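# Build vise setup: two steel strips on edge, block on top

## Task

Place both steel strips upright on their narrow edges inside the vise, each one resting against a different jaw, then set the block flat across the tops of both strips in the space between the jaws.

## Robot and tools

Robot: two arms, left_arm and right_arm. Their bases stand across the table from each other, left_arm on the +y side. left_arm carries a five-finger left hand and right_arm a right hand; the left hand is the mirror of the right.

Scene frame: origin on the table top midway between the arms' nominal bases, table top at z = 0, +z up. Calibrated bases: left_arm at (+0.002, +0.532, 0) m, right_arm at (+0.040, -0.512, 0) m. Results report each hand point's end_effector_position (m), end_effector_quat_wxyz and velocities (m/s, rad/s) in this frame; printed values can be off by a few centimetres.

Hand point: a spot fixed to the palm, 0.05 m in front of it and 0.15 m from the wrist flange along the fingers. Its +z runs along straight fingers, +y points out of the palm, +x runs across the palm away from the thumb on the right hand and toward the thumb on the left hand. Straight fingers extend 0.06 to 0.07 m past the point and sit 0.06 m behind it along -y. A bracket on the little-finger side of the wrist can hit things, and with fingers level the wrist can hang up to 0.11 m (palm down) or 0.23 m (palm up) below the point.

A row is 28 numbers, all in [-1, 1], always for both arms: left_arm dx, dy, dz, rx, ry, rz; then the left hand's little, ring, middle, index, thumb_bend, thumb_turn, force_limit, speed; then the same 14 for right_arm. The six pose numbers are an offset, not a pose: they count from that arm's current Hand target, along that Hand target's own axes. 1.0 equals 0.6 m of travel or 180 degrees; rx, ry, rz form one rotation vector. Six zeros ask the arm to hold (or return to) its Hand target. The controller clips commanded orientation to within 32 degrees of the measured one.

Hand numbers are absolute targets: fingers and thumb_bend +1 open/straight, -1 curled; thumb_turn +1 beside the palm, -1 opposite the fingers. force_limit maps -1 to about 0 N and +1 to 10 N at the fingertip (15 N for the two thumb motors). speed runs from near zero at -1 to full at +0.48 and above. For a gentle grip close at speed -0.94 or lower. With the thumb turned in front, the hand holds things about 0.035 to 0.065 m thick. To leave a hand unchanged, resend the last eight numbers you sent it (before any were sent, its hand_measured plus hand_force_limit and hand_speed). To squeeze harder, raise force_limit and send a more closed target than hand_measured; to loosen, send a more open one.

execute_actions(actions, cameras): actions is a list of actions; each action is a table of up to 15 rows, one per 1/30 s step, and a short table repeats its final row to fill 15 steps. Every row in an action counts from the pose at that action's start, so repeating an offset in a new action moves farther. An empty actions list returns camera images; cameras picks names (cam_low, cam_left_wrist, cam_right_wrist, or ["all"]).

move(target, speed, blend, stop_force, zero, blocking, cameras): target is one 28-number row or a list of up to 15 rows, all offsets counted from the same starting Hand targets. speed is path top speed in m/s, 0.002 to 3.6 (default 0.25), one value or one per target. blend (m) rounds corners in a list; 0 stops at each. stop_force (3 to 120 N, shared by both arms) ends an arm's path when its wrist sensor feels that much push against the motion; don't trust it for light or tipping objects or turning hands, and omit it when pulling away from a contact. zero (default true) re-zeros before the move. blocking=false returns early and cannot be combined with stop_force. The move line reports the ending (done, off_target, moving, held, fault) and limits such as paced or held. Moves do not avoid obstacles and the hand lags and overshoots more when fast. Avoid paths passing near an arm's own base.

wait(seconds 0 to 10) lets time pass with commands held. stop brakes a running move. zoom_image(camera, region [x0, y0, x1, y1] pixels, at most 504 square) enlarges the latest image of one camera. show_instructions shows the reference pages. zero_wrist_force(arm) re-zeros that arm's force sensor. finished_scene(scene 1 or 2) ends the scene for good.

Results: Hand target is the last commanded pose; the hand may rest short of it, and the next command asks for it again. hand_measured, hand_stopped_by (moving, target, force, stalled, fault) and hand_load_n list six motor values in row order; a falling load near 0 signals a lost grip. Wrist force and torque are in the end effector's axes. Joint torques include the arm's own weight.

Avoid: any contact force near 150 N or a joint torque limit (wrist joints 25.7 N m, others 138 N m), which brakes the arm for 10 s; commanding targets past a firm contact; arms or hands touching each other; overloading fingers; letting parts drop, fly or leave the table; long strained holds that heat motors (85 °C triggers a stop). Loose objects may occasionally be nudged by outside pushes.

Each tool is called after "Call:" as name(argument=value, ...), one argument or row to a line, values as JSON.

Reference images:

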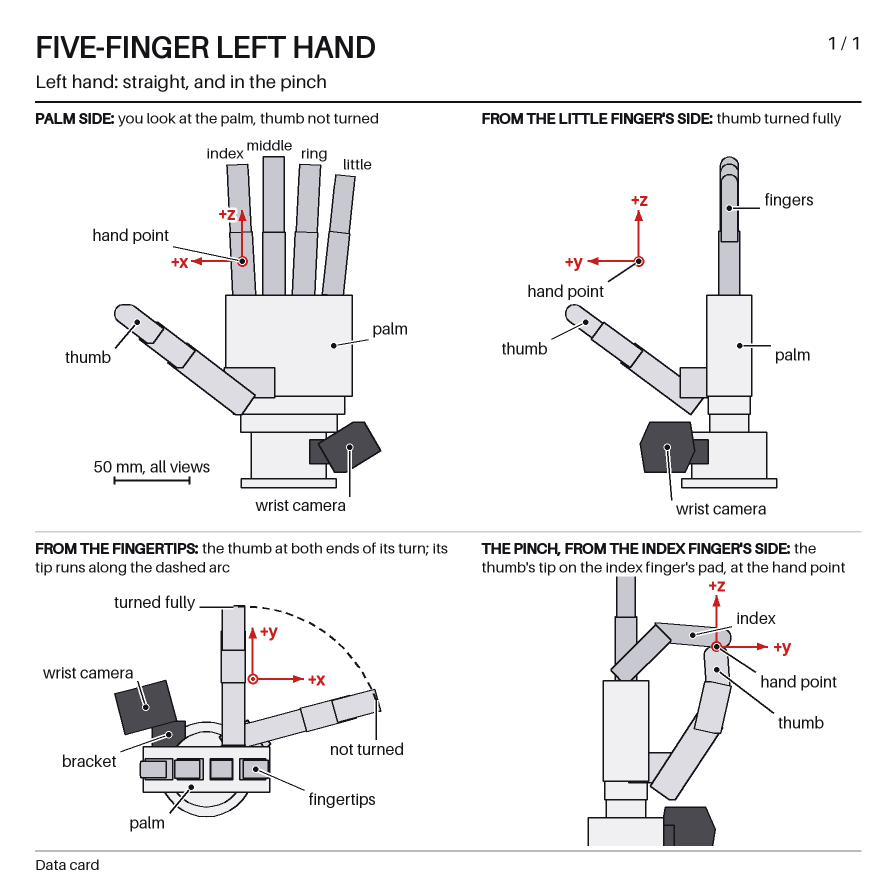

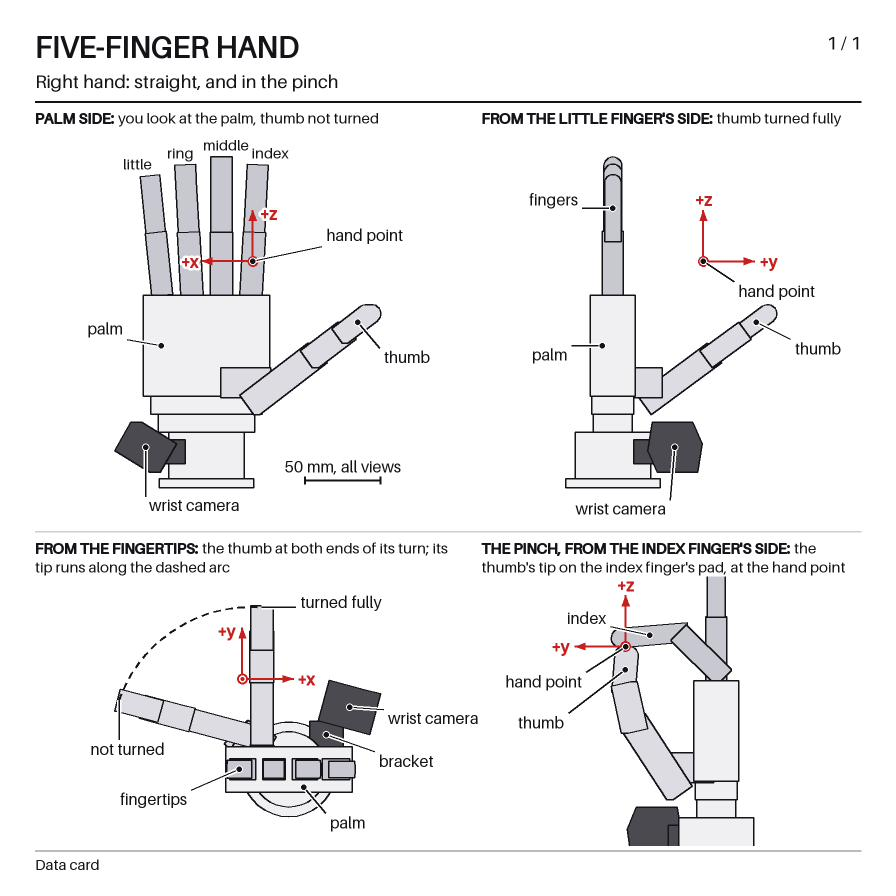

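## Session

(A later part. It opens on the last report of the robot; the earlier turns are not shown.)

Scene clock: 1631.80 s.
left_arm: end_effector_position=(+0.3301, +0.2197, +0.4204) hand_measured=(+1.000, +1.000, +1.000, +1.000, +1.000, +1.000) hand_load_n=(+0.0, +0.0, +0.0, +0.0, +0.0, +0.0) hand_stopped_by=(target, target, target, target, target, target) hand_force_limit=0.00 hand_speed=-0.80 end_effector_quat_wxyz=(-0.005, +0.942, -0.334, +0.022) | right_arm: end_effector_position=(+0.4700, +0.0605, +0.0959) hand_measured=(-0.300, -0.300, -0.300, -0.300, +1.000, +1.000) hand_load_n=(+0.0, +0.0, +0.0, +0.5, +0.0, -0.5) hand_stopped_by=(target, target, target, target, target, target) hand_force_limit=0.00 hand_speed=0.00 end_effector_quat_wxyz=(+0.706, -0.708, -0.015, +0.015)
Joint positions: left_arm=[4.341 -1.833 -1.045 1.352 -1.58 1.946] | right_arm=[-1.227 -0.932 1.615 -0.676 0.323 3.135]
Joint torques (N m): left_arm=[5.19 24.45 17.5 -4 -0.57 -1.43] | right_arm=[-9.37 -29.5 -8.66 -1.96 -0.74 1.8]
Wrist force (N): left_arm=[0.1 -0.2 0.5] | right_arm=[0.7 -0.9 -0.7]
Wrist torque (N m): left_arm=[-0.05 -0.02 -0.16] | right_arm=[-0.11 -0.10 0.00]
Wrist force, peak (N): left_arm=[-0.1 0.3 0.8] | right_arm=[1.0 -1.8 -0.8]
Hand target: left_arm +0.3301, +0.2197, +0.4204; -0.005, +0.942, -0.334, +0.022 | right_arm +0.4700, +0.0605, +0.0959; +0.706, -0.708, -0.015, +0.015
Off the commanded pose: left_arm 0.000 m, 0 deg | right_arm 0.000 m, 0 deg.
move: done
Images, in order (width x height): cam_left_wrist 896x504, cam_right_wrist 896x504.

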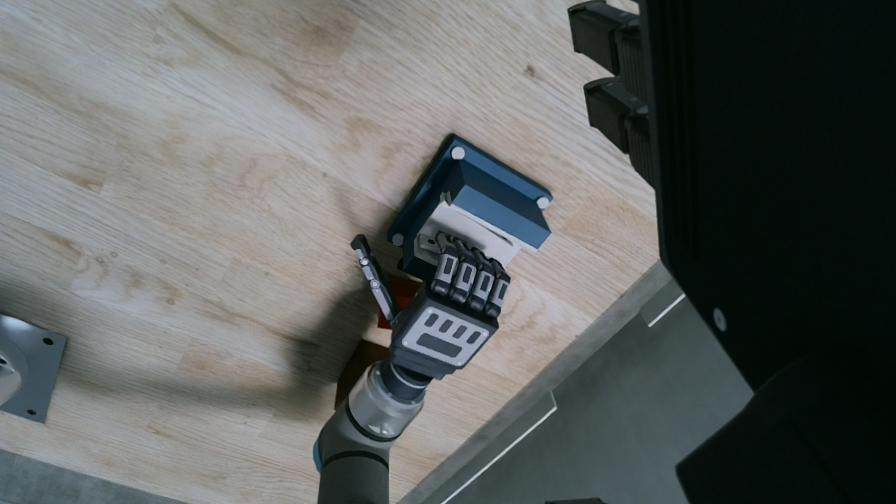

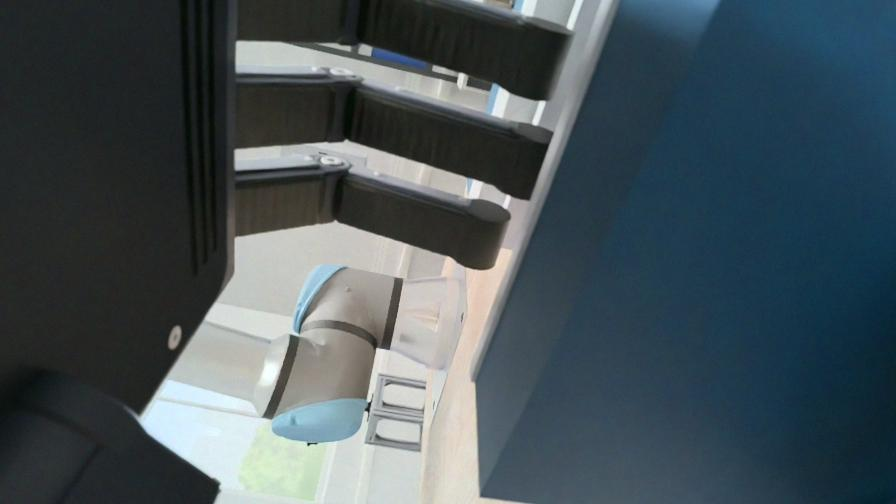

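Call:
move(
  target=[0,0,0,0,0,0,1,1,1,1,1,1,0,-0.8,0,0.05,0,0,0,0,-0.3,-0.3,-0.3,-0.3,1,1,0,0],
  cameras=["cam_right_wrist","cam_left_wrist"],
  speed=0.012,
  stop_force=3,
)

Call:
zoom_image(
  camera="cam_left_wrist",
  region=[385, 170, 545, 315],
)

Scene clock: 1656.53 s.
left_arm: end_effector_position=(+0.3301, +0.2197, +0.4204) hand_measured=(+1.000, +1.000, +1.000, +1.000, +1.000, +1.000) hand_load_n=(+0.0, +0.0, +0.0, -0.5, +0.0, +0.0) hand_stopped_by=(target, target, target, target, target, target) hand_force_limit=0.00 hand_speed=-0.80 end_effector_quat_wxyz=(-0.005, +0.942, -0.334, +0.022) | right_arm: end_effector_position=(+0.4700, +0.0605, +0.0764) hand_measured=(-0.300, -0.300, -0.300, -0.300, +1.000, +1.000) hand_load_n=(+0.0, +0.0, +0.0, +0.0, +0.0, +0.0) hand_stopped_by=(target, target, target, target, target, target) hand_force_limit=0.00 hand_speed=0.00 end_effector_quat_wxyz=(+0.706, -0.708, -0.015, +0.015)
Joint positions: left_arm=[4.341 -1.833 -1.045 1.352 -1.58 1.946] | right_arm=[-1.227 -0.903 1.625 -0.715 0.323 3.135]
Joint torques (N m): left_arm=[4.33 24.03 18.9 -3.96 -0.72 -1.33] | right_arm=[-7.63 -47.62 -25.17 0.76 1.47 -0.35]
Wrist force (N): left_arm=[0.0 0.0 0.4] | right_arm=[0.8 -5.8 -0.9]
Wrist torque (N m): left_arm=[-0.01 -0.02 -0.16] | right_arm=[-0.22 -0.11 -0.11]
Wrist force, peak (N): left_arm=[0.2 0.1 0.9] | right_arm=[-1.0 -20.1 -1.1]
Hand target: left_arm +0.3301, +0.2197, +0.4204; -0.005, +0.942, -0.334, +0.022 | right_arm +0.4700, +0.0605, +0.0764; +0.706, -0.708, -0.015, +0.015 (not the last commanded pose)
Off the commanded pose: left_arm 0.000 m, 0 deg | right_arm 0.011 m, 0 deg.
move: contact (right_arm)
Images, in order (width x height): cam_left_wrist 896x504, cam_right_wrist 896x504.

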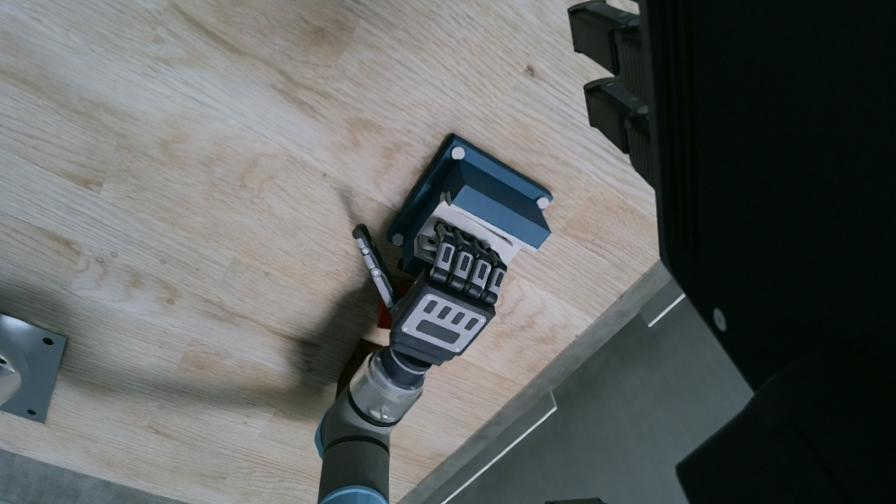

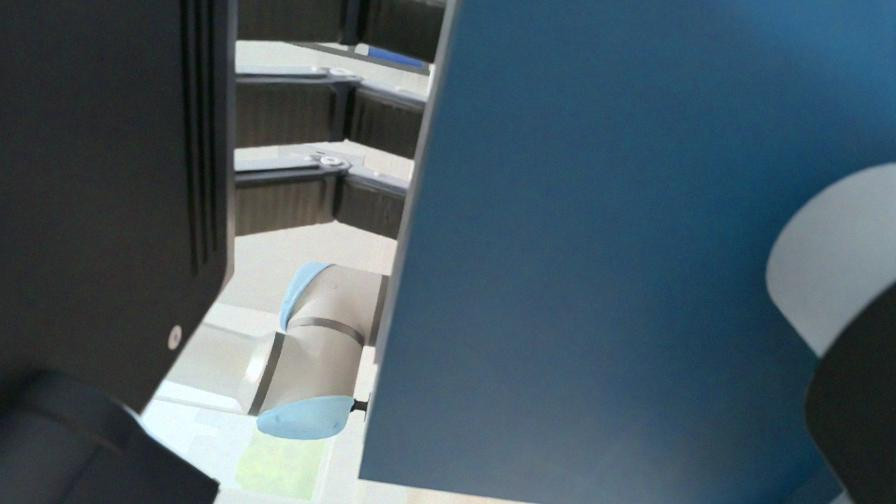

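Scaled by 3.150.

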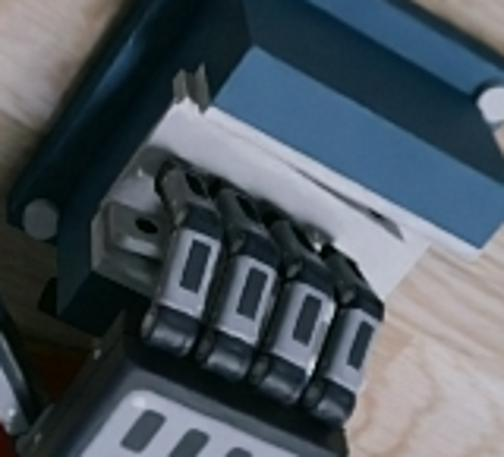

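Call:
execute_actions(
  actions=[],
  cameras=["cam_left_wrist","cam_right_wrist"],
)

Call:
zoom_image(
  camera="cam_left_wrist",
  region=[365, 110, 585, 330],
)

Scene clock: 1712.60 s.
left_arm: end_effector_position=(+0.3301, +0.2197, +0.4204) hand_measured=(+1.000, +1.000, +1.000, +1.000, +1.000, +1.000) hand_load_n=(+0.0, +0.0, +0.0, +0.0, +0.0, +0.0) hand_stopped_by=(target, target, target, target, target, target) hand_force_limit=0.00 hand_speed=-0.80 end_effector_quat_wxyz=(-0.005, +0.942, -0.334, +0.022) | right_arm: end_effector_position=(+0.4700, +0.0605, +0.0764) hand_measured=(-0.300, -0.300, -0.300, -0.300, +1.000, +1.000) hand_load_n=(+0.0, +0.0, +0.0, +0.0, +0.0, +0.0) hand_stopped_by=(target, target, target, target, target, target) hand_force_limit=0.00 hand_speed=0.00 end_effector_quat_wxyz=(+0.706, -0.708, -0.015, +0.015)
Joint positions: left_arm=[4.341 -1.833 -1.045 1.352 -1.58 1.946] | right_arm=[-1.227 -0.903 1.625 -0.715 0.323 3.135]
Joint velocities: within noise
Joint torques (N m): left_arm=[4.08 23.53 17.66 -3.93 -0.83 -1.46] | right_arm=[-4.17 -47.97 -24.36 -0.43 1.28 -0.57]
Motor temperatures (°C): left_arm=[29 32 30 33 33 33] | right_arm=[26 26 29 37 33 41]
Wrist force (N): left_arm=[0.1 0.0 0.6] | right_arm=[0.6 -5.6 -0.7]
Wrist torque (N m): left_arm=[-0.04 -0.02 -0.16] | right_arm=[-0.22 -0.09 -0.12]
Wrist force, peak (N): left_arm=[0.1 -0.1 0.8] | right_arm=[0.7 -5.9 -0.7]
Hand target: left_arm +0.3301, +0.2197, +0.4204; -0.005, +0.942, -0.334, +0.022 | right_arm +0.4700, +0.0605, +0.0764; +0.706, -0.708, -0.015, +0.015 (not the last commanded pose)
Off the commanded pose: left_arm 0.000 m, 0 deg | right_arm 0.011 m, 0 deg.
Images, in order (width x height): cam_left_wrist 896x504, cam_right_wrist 896x504.

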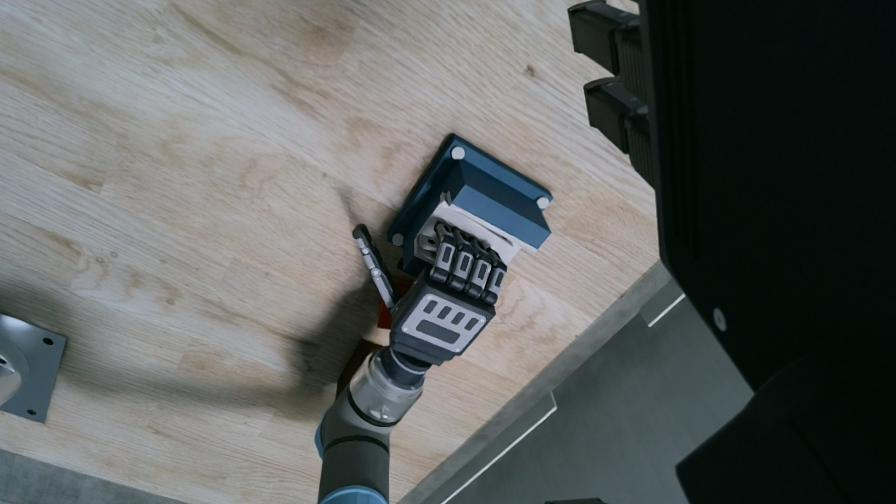

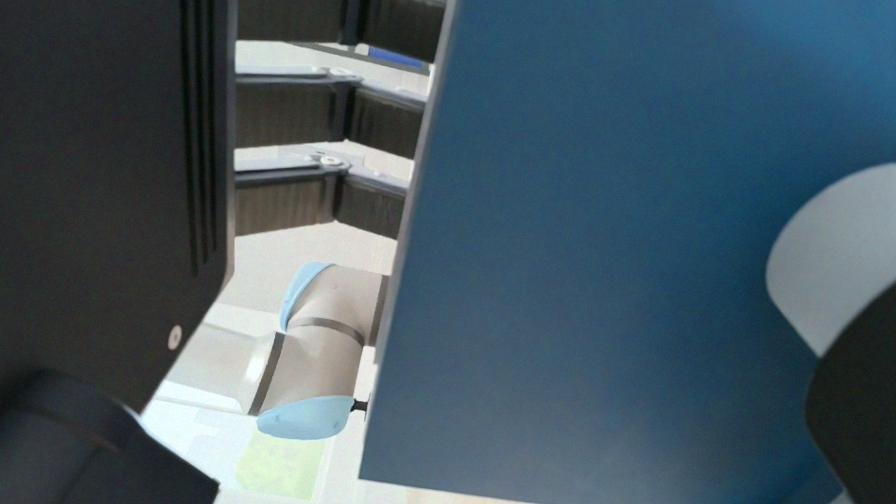

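Scaled by 2.291.

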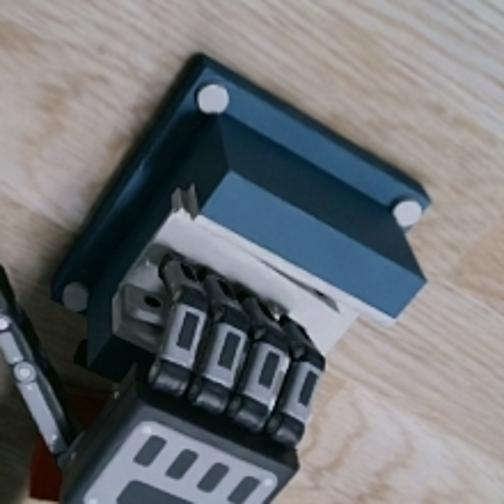

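Call:
zoom_image(
  camera="cam_left_wrist",
  region=[405, 190, 525, 280],
)

Scaled by 4.200.

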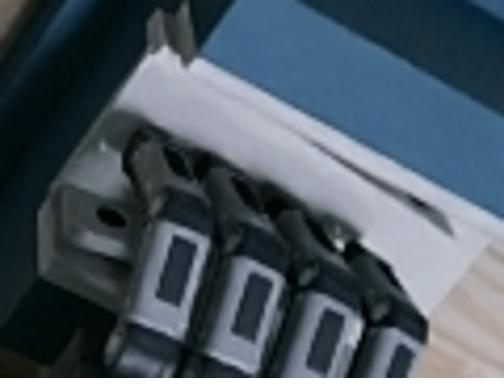

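Call:
move(
  target=[0,0,0,0,0,0,1,1,1,1,1,1,0,-0.8,0,-0.0035,0,0,0,0,-0.3,-0.3,-0.3,-0.3,1,1,0,0],
  speed=0.01,
)

Scene clock: 1722.77 s.
left_arm: end_effector_position=(+0.3301, +0.2197, +0.4204) hand_measured=(+1.000, +1.000, +1.000, +1.000, +1.000, +1.000) hand_load_n=(+0.0, +0.0, +0.0, +0.0, +0.0, +0.0) hand_stopped_by=(target, target, target, target, target, target) hand_force_limit=0.00 hand_speed=-0.80 end_effector_quat_wxyz=(-0.005, +0.942, -0.334, +0.022) | right_arm: end_effector_position=(+0.4700, +0.0605, +0.0785) hand_measured=(-0.300, -0.300, -0.300, -0.300, +1.000, +1.000) hand_load_n=(+0.0, +0.0, +0.0, +0.0, +0.0, +0.0) hand_stopped_by=(target, target, target, target, target, target) hand_force_limit=0.00 hand_speed=0.00 end_effector_quat_wxyz=(+0.706, -0.708, -0.015, +0.015)
Joint positions: left_arm=[4.341 -1.833 -1.045 1.352 -1.58 1.946] | right_arm=[-1.227 -0.906 1.624 -0.711 0.323 3.135]
Joint torques (N m): left_arm=[4.04 23.86 18 -3.8 -0.7 -1.55] | right_arm=[1.9 -50.63 -26.41 0.4 1.56 1.21]
Wrist force (N): left_arm=[0.2 0.0 0.3] | right_arm=[0.8 -0.8 -0.5]
Wrist torque (N m): left_arm=[-0.02 -0.05 -0.16] | right_arm=[-0.12 -0.13 0.00]
Wrist force, peak (N): left_arm=[0.0 -0.1 0.9] | right_arm=[0.8 -5.8 -0.6]
Hand target: left_arm +0.3301, +0.2197, +0.4204; -0.005, +0.942, -0.334, +0.022 | right_arm +0.4700, +0.0605, +0.0785; +0.706, -0.708, -0.015, +0.015
Off the commanded pose: left_arm 0.000 m, 0 deg | right_arm 0.000 m, 0 deg.
move: done

Call:
move(
  target=[0,0,0,0,0,0,1,1,1,1,1,1,0,-0.8,0,0,-0.035,0,0,0,-0.3,-0.3,-0.3,-0.3,1,1,0,0],
  speed=0.01,
  stop_force=3.5,
  cameras=["cam_left_wrist"],
)

Call:
zoom_image(
  camera="cam_left_wrist",
  region=[365, 110, 585, 330],
)

Scene clock: 1735.93 s.
left_arm: end_effector_position=(+0.3301, +0.2197, +0.4204) hand_measured=(+1.000, +1.000, +1.000, +1.000, +1.000, +1.000) hand_load_n=(+0.0, +0.0, +0.0, +0.0, +0.0, +0.0) hand_stopped_by=(target, target, target, target, target, target) hand_force_limit=0.00 hand_speed=-0.80 end_effector_quat_wxyz=(-0.005, +0.942, -0.334, +0.022) | right_arm: end_effector_position=(+0.4707, +0.0437, +0.0786) hand_measured=(-0.300, -0.300, -0.300, -0.300, +1.000, +1.000) hand_load_n=(+0.0, +0.0, +5.5, +0.5, +0.0, -0.5) hand_stopped_by=(target, target, target, target, target, target) hand_force_limit=0.00 hand_speed=0.00 end_effector_quat_wxyz=(+0.706, -0.708, -0.015, +0.015)
Joint positions: left_arm=[4.341 -1.833 -1.045 1.352 -1.58 1.946] | right_arm=[-1.256 -0.922 1.654 -0.724 0.294 3.134]
Joint torques (N m): left_arm=[3.37 23.18 17.35 -3.92 -0.89 -1.54] | right_arm=[10.58 -28.35 -26.04 0.97 1.81 0.04]
Wrist force (N): left_arm=[0.3 0.1 0.5] | right_arm=[0.6 -0.7 2.9]
Wrist torque (N m): left_arm=[-0.01 -0.06 -0.15] | right_arm=[-0.06 -0.18 0.05]
Wrist force, peak (N): left_arm=[-0.1 -0.1 0.8] | right_arm=[1.1 -0.7 6.8]
Hand target: left_arm +0.3301, +0.2197, +0.4204; -0.005, +0.942, -0.334, +0.022 | right_arm +0.4707, +0.0437, +0.0786; +0.706, -0.708, -0.015, +0.015 (not the last commanded pose)
Off the commanded pose: left_arm 0.000 m, 0 deg | right_arm 0.004 m, 0 deg.
move: contact (right_arm)
Images, in order (width x height): cam_left_wrist 896x504.

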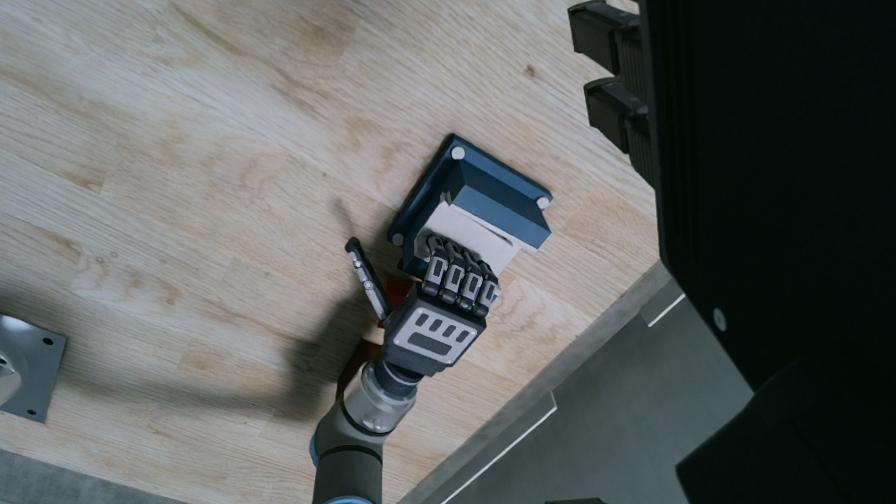

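Scaled by 2.291.

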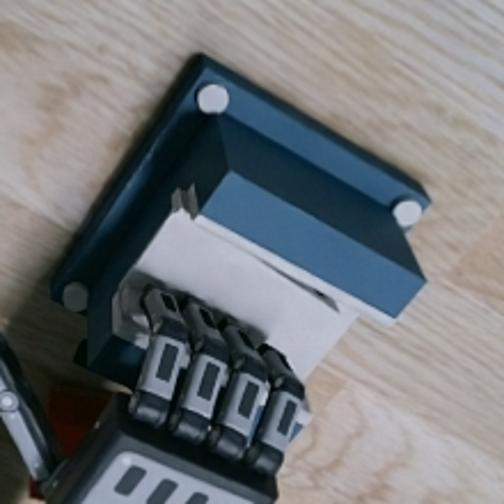

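Call:
zoom_image(
  camera="cam_left_wrist",
  region=[405, 210, 515, 300],
)

Scaled by 4.582.

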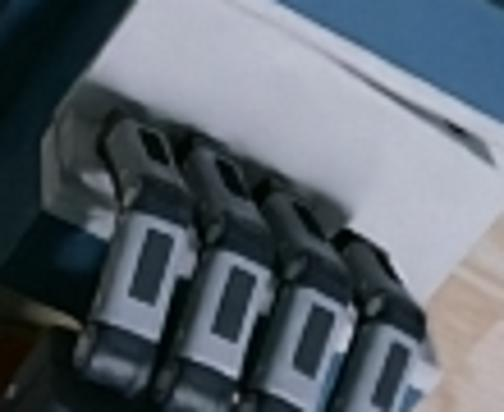

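Call:
move(
  target=[
    [0,0,0,0,0,0,1,1,1,1,1,1,0,-0.8,0,0,0.018,0,0,0,-0.3,-0.3,-0.3,-0.3,1,1,0,0],
    [0,0,0,0,0,0,1,1,1,1,1,1,0,-0.8,0.05,0,0.018,0,0,0,-0.3,-0.3,-0.3,-0.3,1,1,0,0],
  ],
  speed=0.02,
)

Call:
move(
  target=[0,0,0,0,0,0,1,1,1,1,1,1,0,-0.8,0,0,-0.035,0,0,0,-0.3,-0.3,-0.3,-0.3,1,1,0,0],
  speed=0.01,
  stop_force=3.5,
  cameras=["cam_left_wrist"],
)

Call:
zoom_image(
  camera="cam_left_wrist",
  region=[385, 180, 545, 300],
)

Scene clock: 1750.53 s.
left_arm: end_effector_position=(+0.3301, +0.2197, +0.4204) hand_measured=(+1.000, +1.000, +1.000, +1.000, +1.000, +1.000) hand_load_n=(+0.0, +0.0, +0.0, +0.0, +0.0, +0.0) hand_stopped_by=(target, target, target, target, target, target) hand_force_limit=0.00 hand_speed=-0.80 end_effector_quat_wxyz=(-0.005, +0.942, -0.334, +0.022) | right_arm: end_effector_position=(+0.5002, +0.0558, +0.0786) hand_measured=(-0.300, -0.300, -0.300, -0.300, +1.000, +1.000) hand_load_n=(+0.0, +0.0, +0.0, +0.0, +0.0, +0.0) hand_stopped_by=(target, target, target, target, target, target) hand_force_limit=0.00 hand_speed=0.00 end_effector_quat_wxyz=(+0.706, -0.708, -0.015, +0.015)
Joint positions: left_arm=[4.341 -1.833 -1.045 1.352 -1.58 1.946] | right_arm=[-1.253 -0.864 1.545 -0.673 0.297 3.135]
Joint torques (N m): left_arm=[3.25 22.99 16.22 -3.87 -0.86 -1.65] | right_arm=[-9.44 -28.39 -26.6 0.54 -2.03 -1.66]
Wrist force (N): left_arm=[0.1 0.0 0.8] | right_arm=[0.6 -0.7 -0.9]
Wrist torque (N m): left_arm=[-0.04 -0.03 -0.16] | right_arm=[-0.08 -0.08 0.02]
Wrist force, peak (N): left_arm=[-0.1 0.1 0.9] | right_arm=[0.6 -1.2 3.1]
Hand target: left_arm +0.3301, +0.2197, +0.4204; -0.005, +0.942, -0.334, +0.022 | right_arm +0.5002, +0.0558, +0.0786; +0.706, -0.708, -0.015, +0.015
Off the commanded pose: left_arm 0.000 m, 0 deg | right_arm 0.000 m, 0 deg.
move: done

Scene clock: 1752.80 s.
left_arm: end_effector_position=(+0.3301, +0.2197, +0.4204) hand_measured=(+1.000, +1.000, +1.000, +1.000, +1.000, +1.000) hand_load_n=(+0.0, +0.0, +0.0, +0.0, +0.0, +0.0) hand_stopped_by=(target, target, target, target, target, target) hand_force_limit=0.00 hand_speed=-0.80 end_effector_quat_wxyz=(-0.005, +0.942, -0.334, +0.022) | right_arm: end_effector_position=(+0.5007, +0.0446, +0.0786) hand_measured=(-0.300, -0.300, -0.300, -0.300, +1.000, +1.000) hand_load_n=(+0.0, +0.0, +5.5, +1.0, +0.0, +0.0) hand_stopped_by=(target, target, target, target, target, target) hand_force_limit=0.00 hand_speed=0.00 end_effector_quat_wxyz=(+0.706, -0.708, -0.015, +0.015)
Joint positions: left_arm=[4.341 -1.833 -1.045 1.352 -1.58 1.946] | right_arm=[-1.272 -0.874 1.564 -0.681 0.278 3.134]
Joint torques (N m): left_arm=[4.26 23.42 16.67 -4.08 -0.87 -1.7] | right_arm=[10.23 -29.82 -26.11 0.98 1.83 0.25]
Wrist force (N): left_arm=[0.0 -0.1 0.6] | right_arm=[0.6 -0.8 2.8]
Wrist torque (N m): left_arm=[-0.04 -0.02 -0.16] | right_arm=[-0.07 -0.17 0.07]
Wrist force, peak (N): left_arm=[0.3 0.1 0.7] | right_arm=[0.9 -1.0 6.8]
Hand target: left_arm +0.3301, +0.2197, +0.4204; -0.005, +0.942, -0.334, +0.022 | right_arm +0.5007, +0.0446, +0.0786; +0.706, -0.708, -0.015, +0.015 (not the last commanded pose)
Off the commanded pose: left_arm 0.000 m, 0 deg | right_arm 0.010 m, 0 deg.
move: contact (right_arm)
Images, in order (width x height): cam_left_wrist 896x504.

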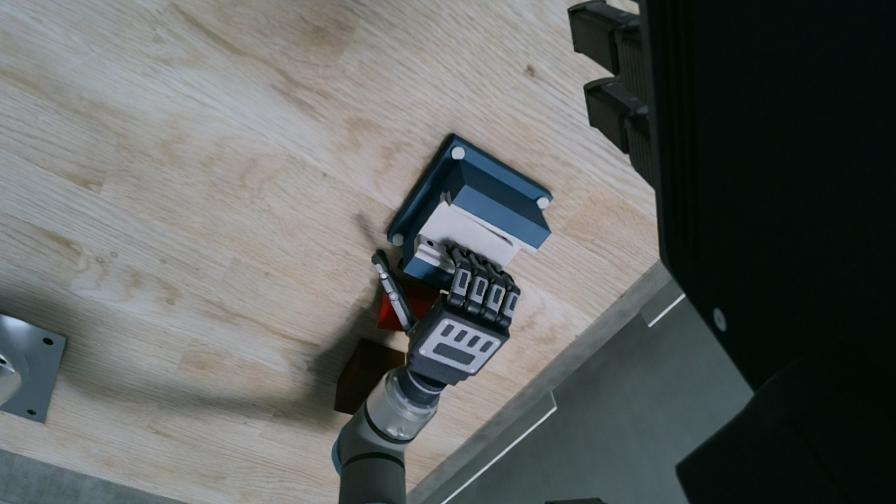

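Scaled by 3.150.

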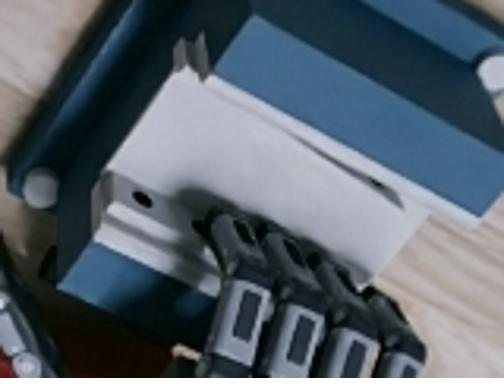

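Call:
move(
  target=[
    [0,0,0,0,0,0,1,1,1,1,1,1,0,-0.8,0,0,0.01,0,0,0,-0.3,-0.3,-0.3,-0.3,1,1,0,0],
    [0,0,0,0,0,0,1,1,1,1,1,1,0,-0.8,0,-0.07,0.01,0,0,0,-0.3,-0.3,-0.3,-0.3,1,1,0,0],
    [0,0,0,0,0,0,1,1,1,1,1,1,0,-0.8,-0.026,-0.07,-0.0143,0,0,0,0.1,0.1,0.1,0.1,1,1,0,0],
  ],
  speed=0.03,
  cameras=["cam_left_wrist","cam_right_wrist"],
)

Call:
zoom_image(
  camera="cam_left_wrist",
  region=[385, 180, 545, 300],
)

Scene clock: 1774.70 s.
left_arm: end_effector_position=(+0.3301, +0.2197, +0.4204) hand_measured=(+1.000, +1.000, +1.000, +1.000, +1.000, +1.000) hand_load_n=(+0.0, +0.0, +0.0, +0.0, +0.0, -0.5) hand_stopped_by=(target, target, target, target, target, target) hand_force_limit=0.00 hand_speed=-0.80 end_effector_quat_wxyz=(-0.005, +0.942, -0.334, +0.022) | right_arm: end_effector_position=(+0.4855, +0.0354, +0.1206) hand_measured=(+0.100, +0.100, +0.100, +0.100, +1.000, +1.000) hand_load_n=(+0.0, +0.0, +0.0, +0.0, +0.0, +0.0) hand_stopped_by=(target, target, target, target, target, target) hand_force_limit=0.00 hand_speed=0.00 end_effector_quat_wxyz=(+0.706, -0.708, -0.015, +0.015)
Joint positions: left_arm=[4.341 -1.833 -1.045 1.352 -1.58 1.946] | right_arm=[-1.278 -0.969 1.601 -0.624 0.271 3.134]
Joint torques (N m): left_arm=[3.41 23.98 17.09 -4 -0.95 -1.59] | right_arm=[-9.19 -48.17 -8.91 -1.91 -1.54 1.71]
Wrist force (N): left_arm=[0.1 -0.2 0.8] | right_arm=[0.7 -0.9 -0.7]
Wrist torque (N m): left_arm=[-0.07 -0.03 -0.15] | right_arm=[-0.12 -0.10 0.04]
Wrist force, peak (N): left_arm=[0.1 -0.2 0.8] | right_arm=[0.3 -0.9 3.0]
Hand target: left_arm +0.3301, +0.2197, +0.4204; -0.005, +0.942, -0.334, +0.022 | right_arm +0.4855, +0.0354, +0.1206; +0.706, -0.708, -0.015, +0.015
Off the commanded pose: left_arm 0.000 m, 0 deg | right_arm 0.000 m, 0 deg.
move: done
Images, in order (width x height): cam_left_wrist 896x504, cam_right_wrist 896x504.

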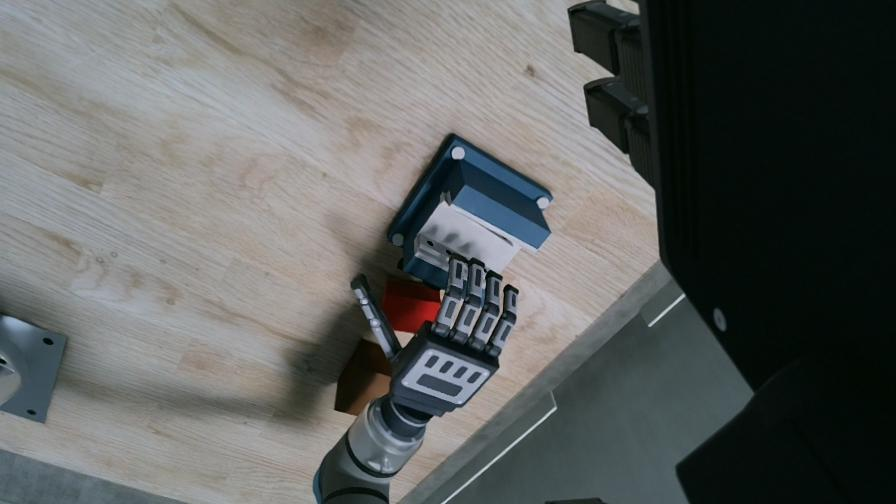

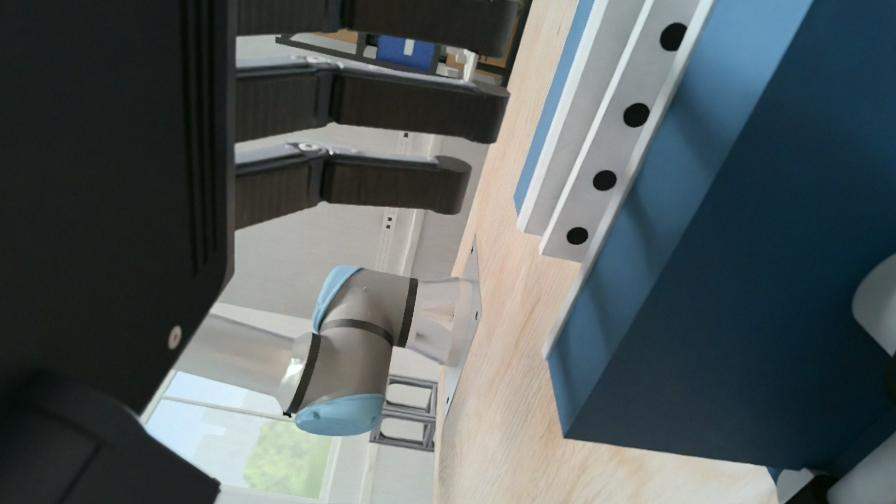

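Scaled by 3.150.

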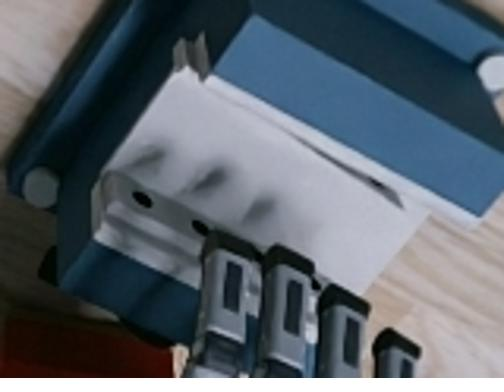

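Call:
move(
  target=[0,0,0,0,0,0,1,1,1,1,1,1,0,-0.8,0,0.055,0,0,0,0,0.1,0.1,0.1,0.1,1,1,0,0],
  speed=0.03,
  stop_force=4,
)

Call:
move(
  target=[0,0,0,0,0,0,1,1,1,1,1,1,0,-0.8,0,0.03,0,0,0,0,0.1,0.1,0.1,0.1,1,1,0,0],
  speed=0.006,
  stop_force=3,
  cameras=["cam_left_wrist"],
)

Call:
zoom_image(
  camera="cam_left_wrist",
  region=[385, 180, 545, 300],
)

Scene clock: 1788.67 s.
left_arm: end_effector_position=(+0.3301, +0.2197, +0.4204) hand_measured=(+1.000, +1.000, +1.000, +1.000, +1.000, +1.000) hand_load_n=(+0.0, +0.0, +0.0, +0.0, +0.0, +0.0) hand_stopped_by=(target, target, target, target, target, target) hand_force_limit=0.00 hand_speed=-0.80 end_effector_quat_wxyz=(-0.005, +0.942, -0.334, +0.022) | right_arm: end_effector_position=(+0.4855, +0.0353, +0.0876) hand_measured=(+0.100, +0.100, +0.100, +0.100, +1.000, +1.000) hand_load_n=(+0.0, +0.0, +0.0, +0.0, +0.0, -0.5) hand_stopped_by=(target, target, target, target, target, target) hand_force_limit=0.00 hand_speed=0.00 end_effector_quat_wxyz=(+0.706, -0.708, -0.015, +0.015)
Joint positions: left_arm=[4.341 -1.833 -1.045 1.352 -1.58 1.946] | right_arm=[-1.279 -0.921 1.621 -0.692 0.271 3.134]
Joint torques (N m): left_arm=[4.07 23.98 16.01 -3.92 -1.15 -1.73] | right_arm=[-8.77 -28.11 -7.05 -1.94 -2.1 1.75]
Wrist force (N): left_arm=[0.0 0.0 0.4] | right_arm=[0.6 -0.8 -0.7]
Wrist torque (N m): left_arm=[-0.02 -0.02 -0.16] | right_arm=[-0.11 -0.09 0.03]
Wrist force, peak (N): left_arm=[0.2 -0.4 0.8] | right_arm=[0.7 -1.4 -0.9]
Hand target: left_arm +0.3301, +0.2197, +0.4204; -0.005, +0.942, -0.334, +0.022 | right_arm +0.4855, +0.0353, +0.0876; +0.706, -0.708, -0.015, +0.015
Off the commanded pose: left_arm 0.000 m, 0 deg | right_arm 0.000 m, 0 deg.
move: done

Scene clock: 1792.43 s.
left_arm: end_effector_position=(+0.3301, +0.2197, +0.4204) hand_measured=(+1.000, +1.000, +1.000, +1.000, +1.000, +1.000) hand_load_n=(+0.0, +0.0, +0.0, +0.0, +0.0, +0.0) hand_stopped_by=(target, target, target, target, target, target) hand_force_limit=0.00 hand_speed=-0.80 end_effector_quat_wxyz=(-0.005, +0.942, -0.334, +0.022) | right_arm: end_effector_position=(+0.4855, +0.0353, +0.0696) hand_measured=(+0.100, +0.100, +0.100, +0.100, +1.000, +1.000) hand_load_n=(+0.0, -0.5, +0.0, +0.0, +0.0, +0.0) hand_stopped_by=(target, target, target, target, target, target) hand_force_limit=0.00 hand_speed=0.00 end_effector_quat_wxyz=(+0.706, -0.708, -0.015, +0.015)
Joint positions: left_arm=[4.341 -1.833 -1.045 1.352 -1.58 1.946] | right_arm=[-1.279 -0.893 1.63 -0.728 0.271 3.134]
Joint torques (N m): left_arm=[3.86 23.66 14.45 -3.87 -1.05 -1.71] | right_arm=[-9.9 -29.09 -7.04 -1.98 -2.07 1.55]
Wrist force (N): left_arm=[0.4 0.1 0.5] | right_arm=[0.8 -0.6 -0.6]
Wrist torque (N m): left_arm=[0.00 -0.07 -0.15] | right_arm=[-0.09 -0.13 0.05]
Wrist force, peak (N): left_arm=[0.0 0.2 0.9] | right_arm=[0.9 -0.9 -0.8]
Hand target: left_arm +0.3301, +0.2197, +0.4204; -0.005, +0.942, -0.334, +0.022 | right_arm +0.4855, +0.0353, +0.0696; +0.706, -0.708, -0.015, +0.015
Off the commanded pose: left_arm 0.000 m, 0 deg | right_arm 0.000 m, 0 deg.
move: done
Images, in order (width x height): cam_left_wrist 896x504.

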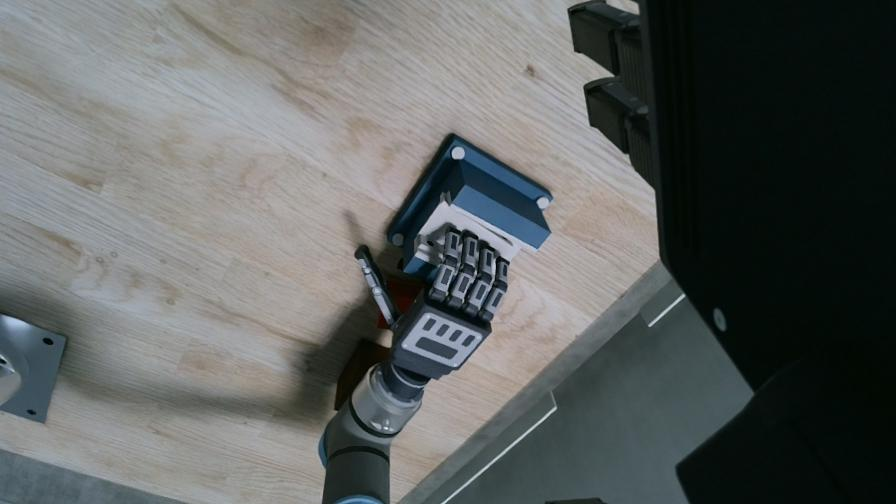

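Scaled by 3.150.

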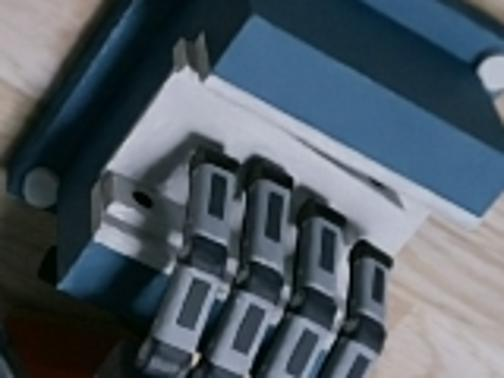

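Call:
move(
  target=[0,0,0,0,0,0,1,1,1,1,1,1,0,-0.8,0,0,0.06,0,0,0,0.1,0.1,0.1,0.1,1,1,0,0],
  speed=0.01,
  stop_force=3.5,
  cameras=["cam_left_wrist"],
)

Call:
zoom_image(
  camera="cam_left_wrist",
  region=[385, 180, 545, 300],
)

Scene clock: 1799.57 s.
left_arm: end_effector_position=(+0.3301, +0.2197, +0.4204) hand_measured=(+1.000, +1.000, +1.000, +1.000, +1.000, +1.000) hand_load_n=(+0.0, +0.0, +0.0, +0.0, +0.0, +0.0) hand_stopped_by=(target, target, target, target, target, target) hand_force_limit=0.00 hand_speed=-0.80 end_effector_quat_wxyz=(-0.005, +0.942, -0.334, +0.022) | right_arm: end_effector_position=(+0.4847, +0.0534, +0.0696) hand_measured=(+0.100, +0.100, +0.100, +0.100, +1.000, +1.000) hand_load_n=(+0.0, +0.0, -4.5, +0.0, +0.0, -0.5) hand_stopped_by=(target, target, target, target, target, target) hand_force_limit=0.00 hand_speed=0.00 end_effector_quat_wxyz=(+0.706, -0.708, -0.015, +0.015)
Joint positions: left_arm=[4.341 -1.833 -1.045 1.352 -1.58 1.946] | right_arm=[-1.248 -0.877 1.599 -0.715 0.302 3.135]
Joint torques (N m): left_arm=[3.99 23.92 15.11 -4.04 -1.13 -1.7] | right_arm=[-7.77 -51.38 -7.82 -2.07 -2.12 -0.24]
Wrist force (N): left_arm=[0.3 -0.1 0.5] | right_arm=[1.0 -0.4 -3.2]
Wrist torque (N m): left_arm=[-0.04 -0.07 -0.14] | right_arm=[-0.13 -0.01 0.00]
Wrist force, peak (N): left_arm=[-0.1 0.0 0.9] | right_arm=[0.5 -4.2 -7.4]
Hand target: left_arm +0.3301, +0.2197, +0.4204; -0.005, +0.942, -0.334, +0.022 | right_arm +0.4847, +0.0534, +0.0696; +0.706, -0.708, -0.015, +0.015 (not the last commanded pose)
Off the commanded pose: left_arm 0.000 m, 0 deg | right_arm 0.018 m, 0 deg.
move: contact (right_arm)
Images, in order (width x height): cam_left_wrist 896x504.

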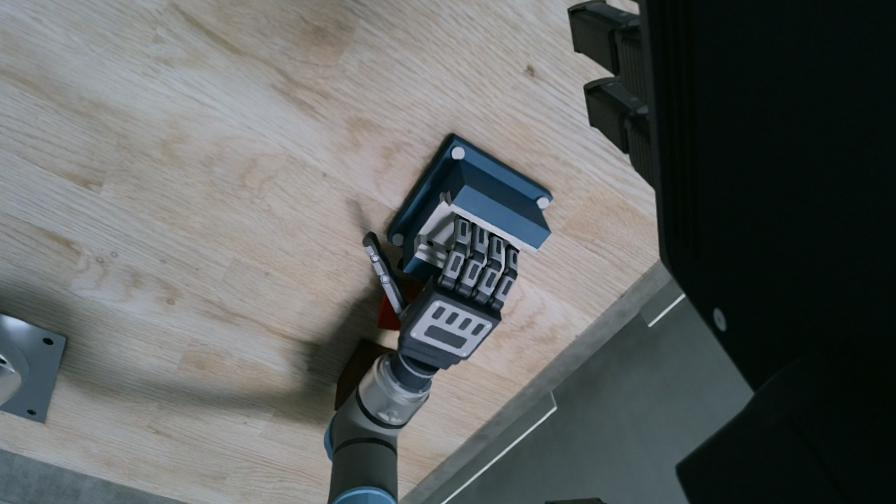

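Scaled by 3.150.

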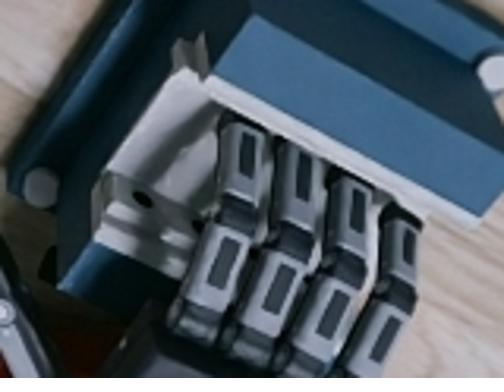

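Call:
move(
  target=[
    [0,0,0,0,0,0,1,1,1,1,1,1,0,-0.8,0,0,-0.018,0,0,0,0.1,0.1,0.1,0.1,1,1,0,0],
    [0,0,0,0,0,0,1,1,1,1,1,1,0,-0.8,0.05,0,-0.018,0,0,0,0.1,0.1,0.1,0.1,1,1,0,0],
  ],
  speed=0.02,
)

Call:
move(
  target=[0,0,0,0,0,0,1,1,1,1,1,1,0,-0.8,0,0,0.06,0,0,0,0.1,0.1,0.1,0.1,1,1,0,0],
  speed=0.01,
  stop_force=3.5,
  cameras=["cam_left_wrist"],
)

Call:
zoom_image(
  camera="cam_left_wrist",
  region=[385, 180, 545, 300],
)

Scene clock: 1808.87 s.
left_arm: end_effector_position=(+0.3301, +0.2197, +0.4204) hand_measured=(+1.000, +1.000, +1.000, +1.000, +1.000, +1.000) hand_load_n=(+0.0, +0.0, +0.0, +0.0, +0.0, +0.0) hand_stopped_by=(target, target, target, target, target, target) hand_force_limit=0.00 hand_speed=-0.80 end_effector_quat_wxyz=(-0.005, +0.942, -0.334, +0.022) | right_arm: end_effector_position=(+0.5151, +0.0439, +0.0696) hand_measured=(+0.100, +0.100, +0.100, +0.100, +1.000, +1.000) hand_load_n=(+0.0, +0.0, +0.0, +0.0, +0.0, -0.5) hand_stopped_by=(target, target, target, target, target, target) hand_force_limit=0.00 hand_speed=0.00 end_effector_quat_wxyz=(+0.706, -0.708, -0.015, +0.015)
Joint positions: left_arm=[4.341 -1.833 -1.045 1.352 -1.58 1.946] | right_arm=[-1.28 -0.839 1.525 -0.678 0.269 3.134]
Joint torques (N m): left_arm=[2.68 23.55 14.54 -4.06 -1.25 -1.65] | right_arm=[-9.22 -30.8 -25.8 0.67 -2.05 -1.67]
Wrist force (N): left_arm=[0.2 -0.4 0.6] | right_arm=[0.8 -1.0 -1.0]
Wrist torque (N m): left_arm=[-0.09 -0.03 -0.14] | right_arm=[-0.13 -0.11 0.02]
Wrist force, peak (N): left_arm=[-0.1 0.0 0.9] | right_arm=[1.1 -0.7 -3.4]
Hand target: left_arm +0.3301, +0.2197, +0.4204; -0.005, +0.942, -0.334, +0.022 | right_arm +0.5152, +0.0439, +0.0696; +0.706, -0.708, -0.015, +0.015
Off the commanded pose: left_arm 0.000 m, 0 deg | right_arm 0.000 m, 0 deg.
move: done

Scene clock: 1810.17 s.
left_arm: end_effector_position=(+0.3301, +0.2197, +0.4204) hand_measured=(+1.000, +1.000, +1.000, +1.000, +1.000, +1.000) hand_load_n=(+0.0, +0.0, +0.0, +0.0, +0.0, +0.0) hand_stopped_by=(target, target, target, target, target, target) hand_force_limit=0.00 hand_speed=-0.80 end_effector_quat_wxyz=(-0.005, +0.942, -0.334, +0.022) | right_arm: end_effector_position=(+0.5152, +0.0451, +0.0696) hand_measured=(+0.100, +0.100, +0.100, +0.100, +1.000, +1.000) hand_load_n=(-0.5, +0.0, +0.0, +0.0, +0.5, +0.0) hand_stopped_by=(target, target, target, target, target, target) hand_force_limit=0.00 hand_speed=0.00 end_effector_quat_wxyz=(+0.706, -0.708, -0.015, +0.015)
Joint positions: left_arm=[4.341 -1.833 -1.045 1.352 -1.58 1.946] | right_arm=[-1.279 -0.837 1.523 -0.677 0.271 3.134]
Joint torques (N m): left_arm=[4.06 23.77 14.89 -4.01 -1.51 -1.67] | right_arm=[-8.69 -51.98 -8.24 -2.2 -1.43 0.72]
Wrist force (N): left_arm=[0.2 0.0 0.6] | right_arm=[-0.6 -1.1 -4.0]
Wrist torque (N m): left_arm=[-0.02 -0.04 -0.16] | right_arm=[-0.06 -0.26 0.04]
Wrist force, peak (N): left_arm=[0.1 -0.2 0.8] | right_arm=[0.7 -1.1 -9.4]
Hand target: left_arm +0.3301, +0.2197, +0.4204; -0.005, +0.942, -0.334, +0.022 | right_arm +0.5152, +0.0451, +0.0696; +0.706, -0.708, -0.015, +0.015 (not the last commanded pose)
Off the commanded pose: left_arm 0.000 m, 0 deg | right_arm 0.035 m, 0 deg.
move: contact (right_arm)
Images, in order (width x height): cam_left_wrist 896x504.

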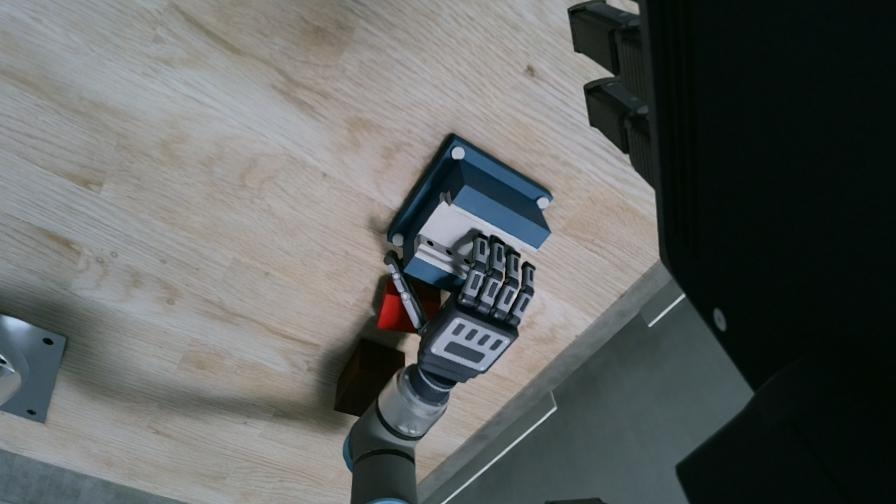

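Scaled by 3.150.

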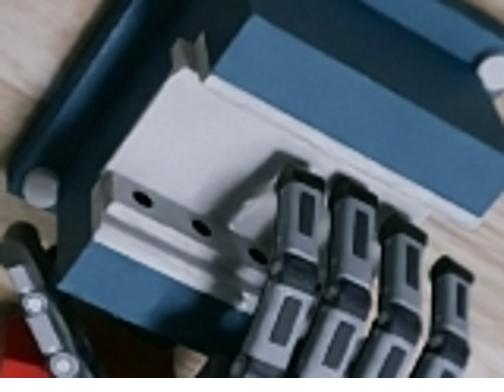

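Call:
move(
  target=[
    [0,0,0,0,0,0,1,1,1,1,1,1,0,-0.8,0,0,-0.012,0,0,0,0.1,0.1,0.1,0.1,1,1,0,0],
    [0,0,0,0,0,0,1,1,1,1,1,1,0,-0.8,-0.05,0,-0.012,0,0,0,0.1,0.1,0.1,0.1,1,1,0,0],
    [0,0,0,0,0,0,1,1,1,1,1,1,0,-0.8,-0.05,-0.07,-0.03,0,0,0,0.1,0.1,0.1,0.1,1,1,0,0],
    [0,0,0,0,0,0,1,1,1,1,1,1,0,-0.8,-0.05,-0.09,-0.09,0,0,0,0.1,0.1,1,1,1,1,0,0],
  ],
  speed=0.03,
  cameras=["cam_left_wrist","cam_right_wrist"],
)

Call:
zoom_image(
  camera="cam_left_wrist",
  region=[385, 180, 545, 300],
)

Scene clock: 1832.93 s.
left_arm: end_effector_position=(+0.3301, +0.2197, +0.4204) hand_measured=(+1.000, +1.000, +1.000, +1.000, +1.000, +1.000) hand_load_n=(+0.0, +0.0, +0.0, +0.0, +0.0, +0.0) hand_stopped_by=(target, target, target, target, target, target) hand_force_limit=0.00 hand_speed=-0.80 end_effector_quat_wxyz=(-0.005, +0.942, -0.334, +0.022) | right_arm: end_effector_position=(+0.4875, -0.0101, +0.1237) hand_measured=(+0.100, +0.100, +1.000, +1.000, +1.000, +1.000) hand_load_n=(+0.0, +0.0, +0.0, +0.0, +0.0, +0.0) hand_stopped_by=(target, target, target, target, target, target) hand_force_limit=0.00 hand_speed=0.00 end_effector_quat_wxyz=(+0.706, -0.708, -0.015, +0.015)
Joint positions: left_arm=[4.341 -1.833 -1.045 1.352 -1.58 1.946] | right_arm=[-1.36 -1.013 1.668 -0.643 0.19 3.13]
Joint torques (N m): left_arm=[3.62 24.34 14.72 -3.93 -1.43 -1.64] | right_arm=[-8.59 -46.7 -10.54 0.38 -1.39 -0.87]
Wrist force (N): left_arm=[0.0 -0.1 0.6] | right_arm=[0.8 -0.8 -0.7]
Wrist torque (N m): left_arm=[-0.04 -0.02 -0.16] | right_arm=[-0.12 -0.13 0.08]
Wrist force, peak (N): left_arm=[0.3 -0.5 0.8] | right_arm=[-0.5 -1.4 -4.3]
Hand target: left_arm +0.3301, +0.2197, +0.4204; -0.005, +0.942, -0.334, +0.022 | right_arm +0.4875, -0.0101, +0.1237; +0.706, -0.708, -0.015, +0.015
Off the commanded pose: left_arm 0.000 m, 0 deg | right_arm 0.000 m, 0 deg.
move: done
Images, in order (width x height): cam_left_wrist 896x504, cam_right_wrist 896x504.

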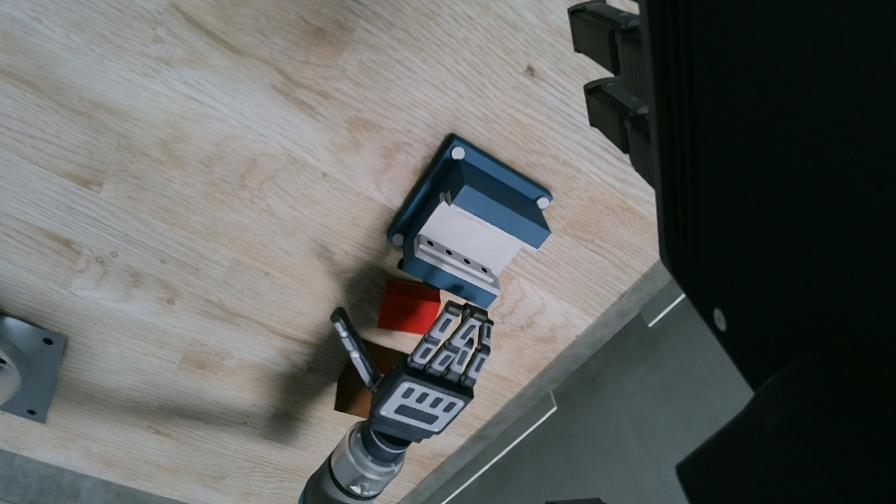

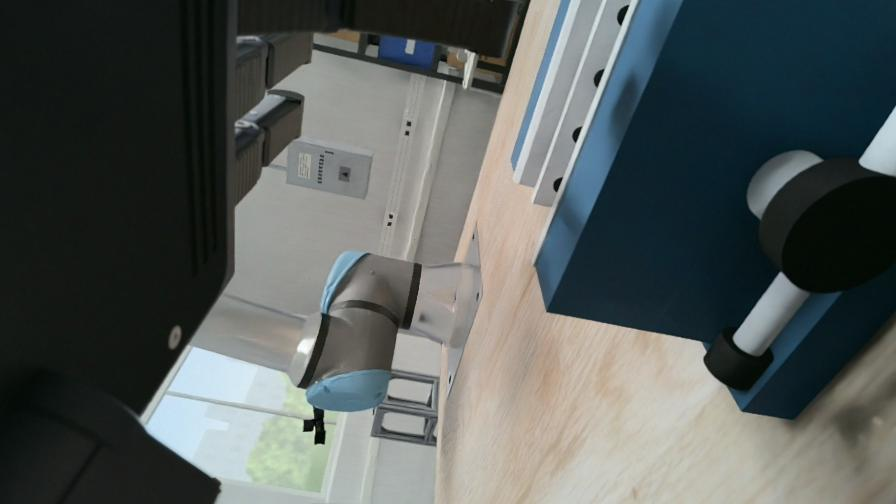

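Scaled by 3.150.

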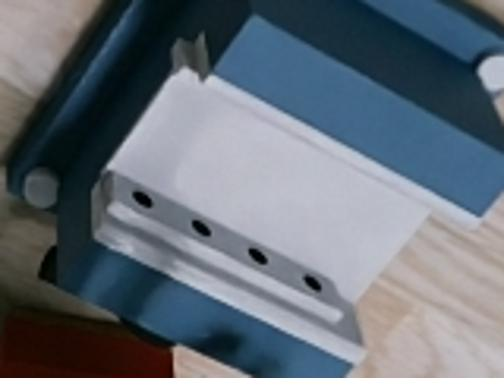

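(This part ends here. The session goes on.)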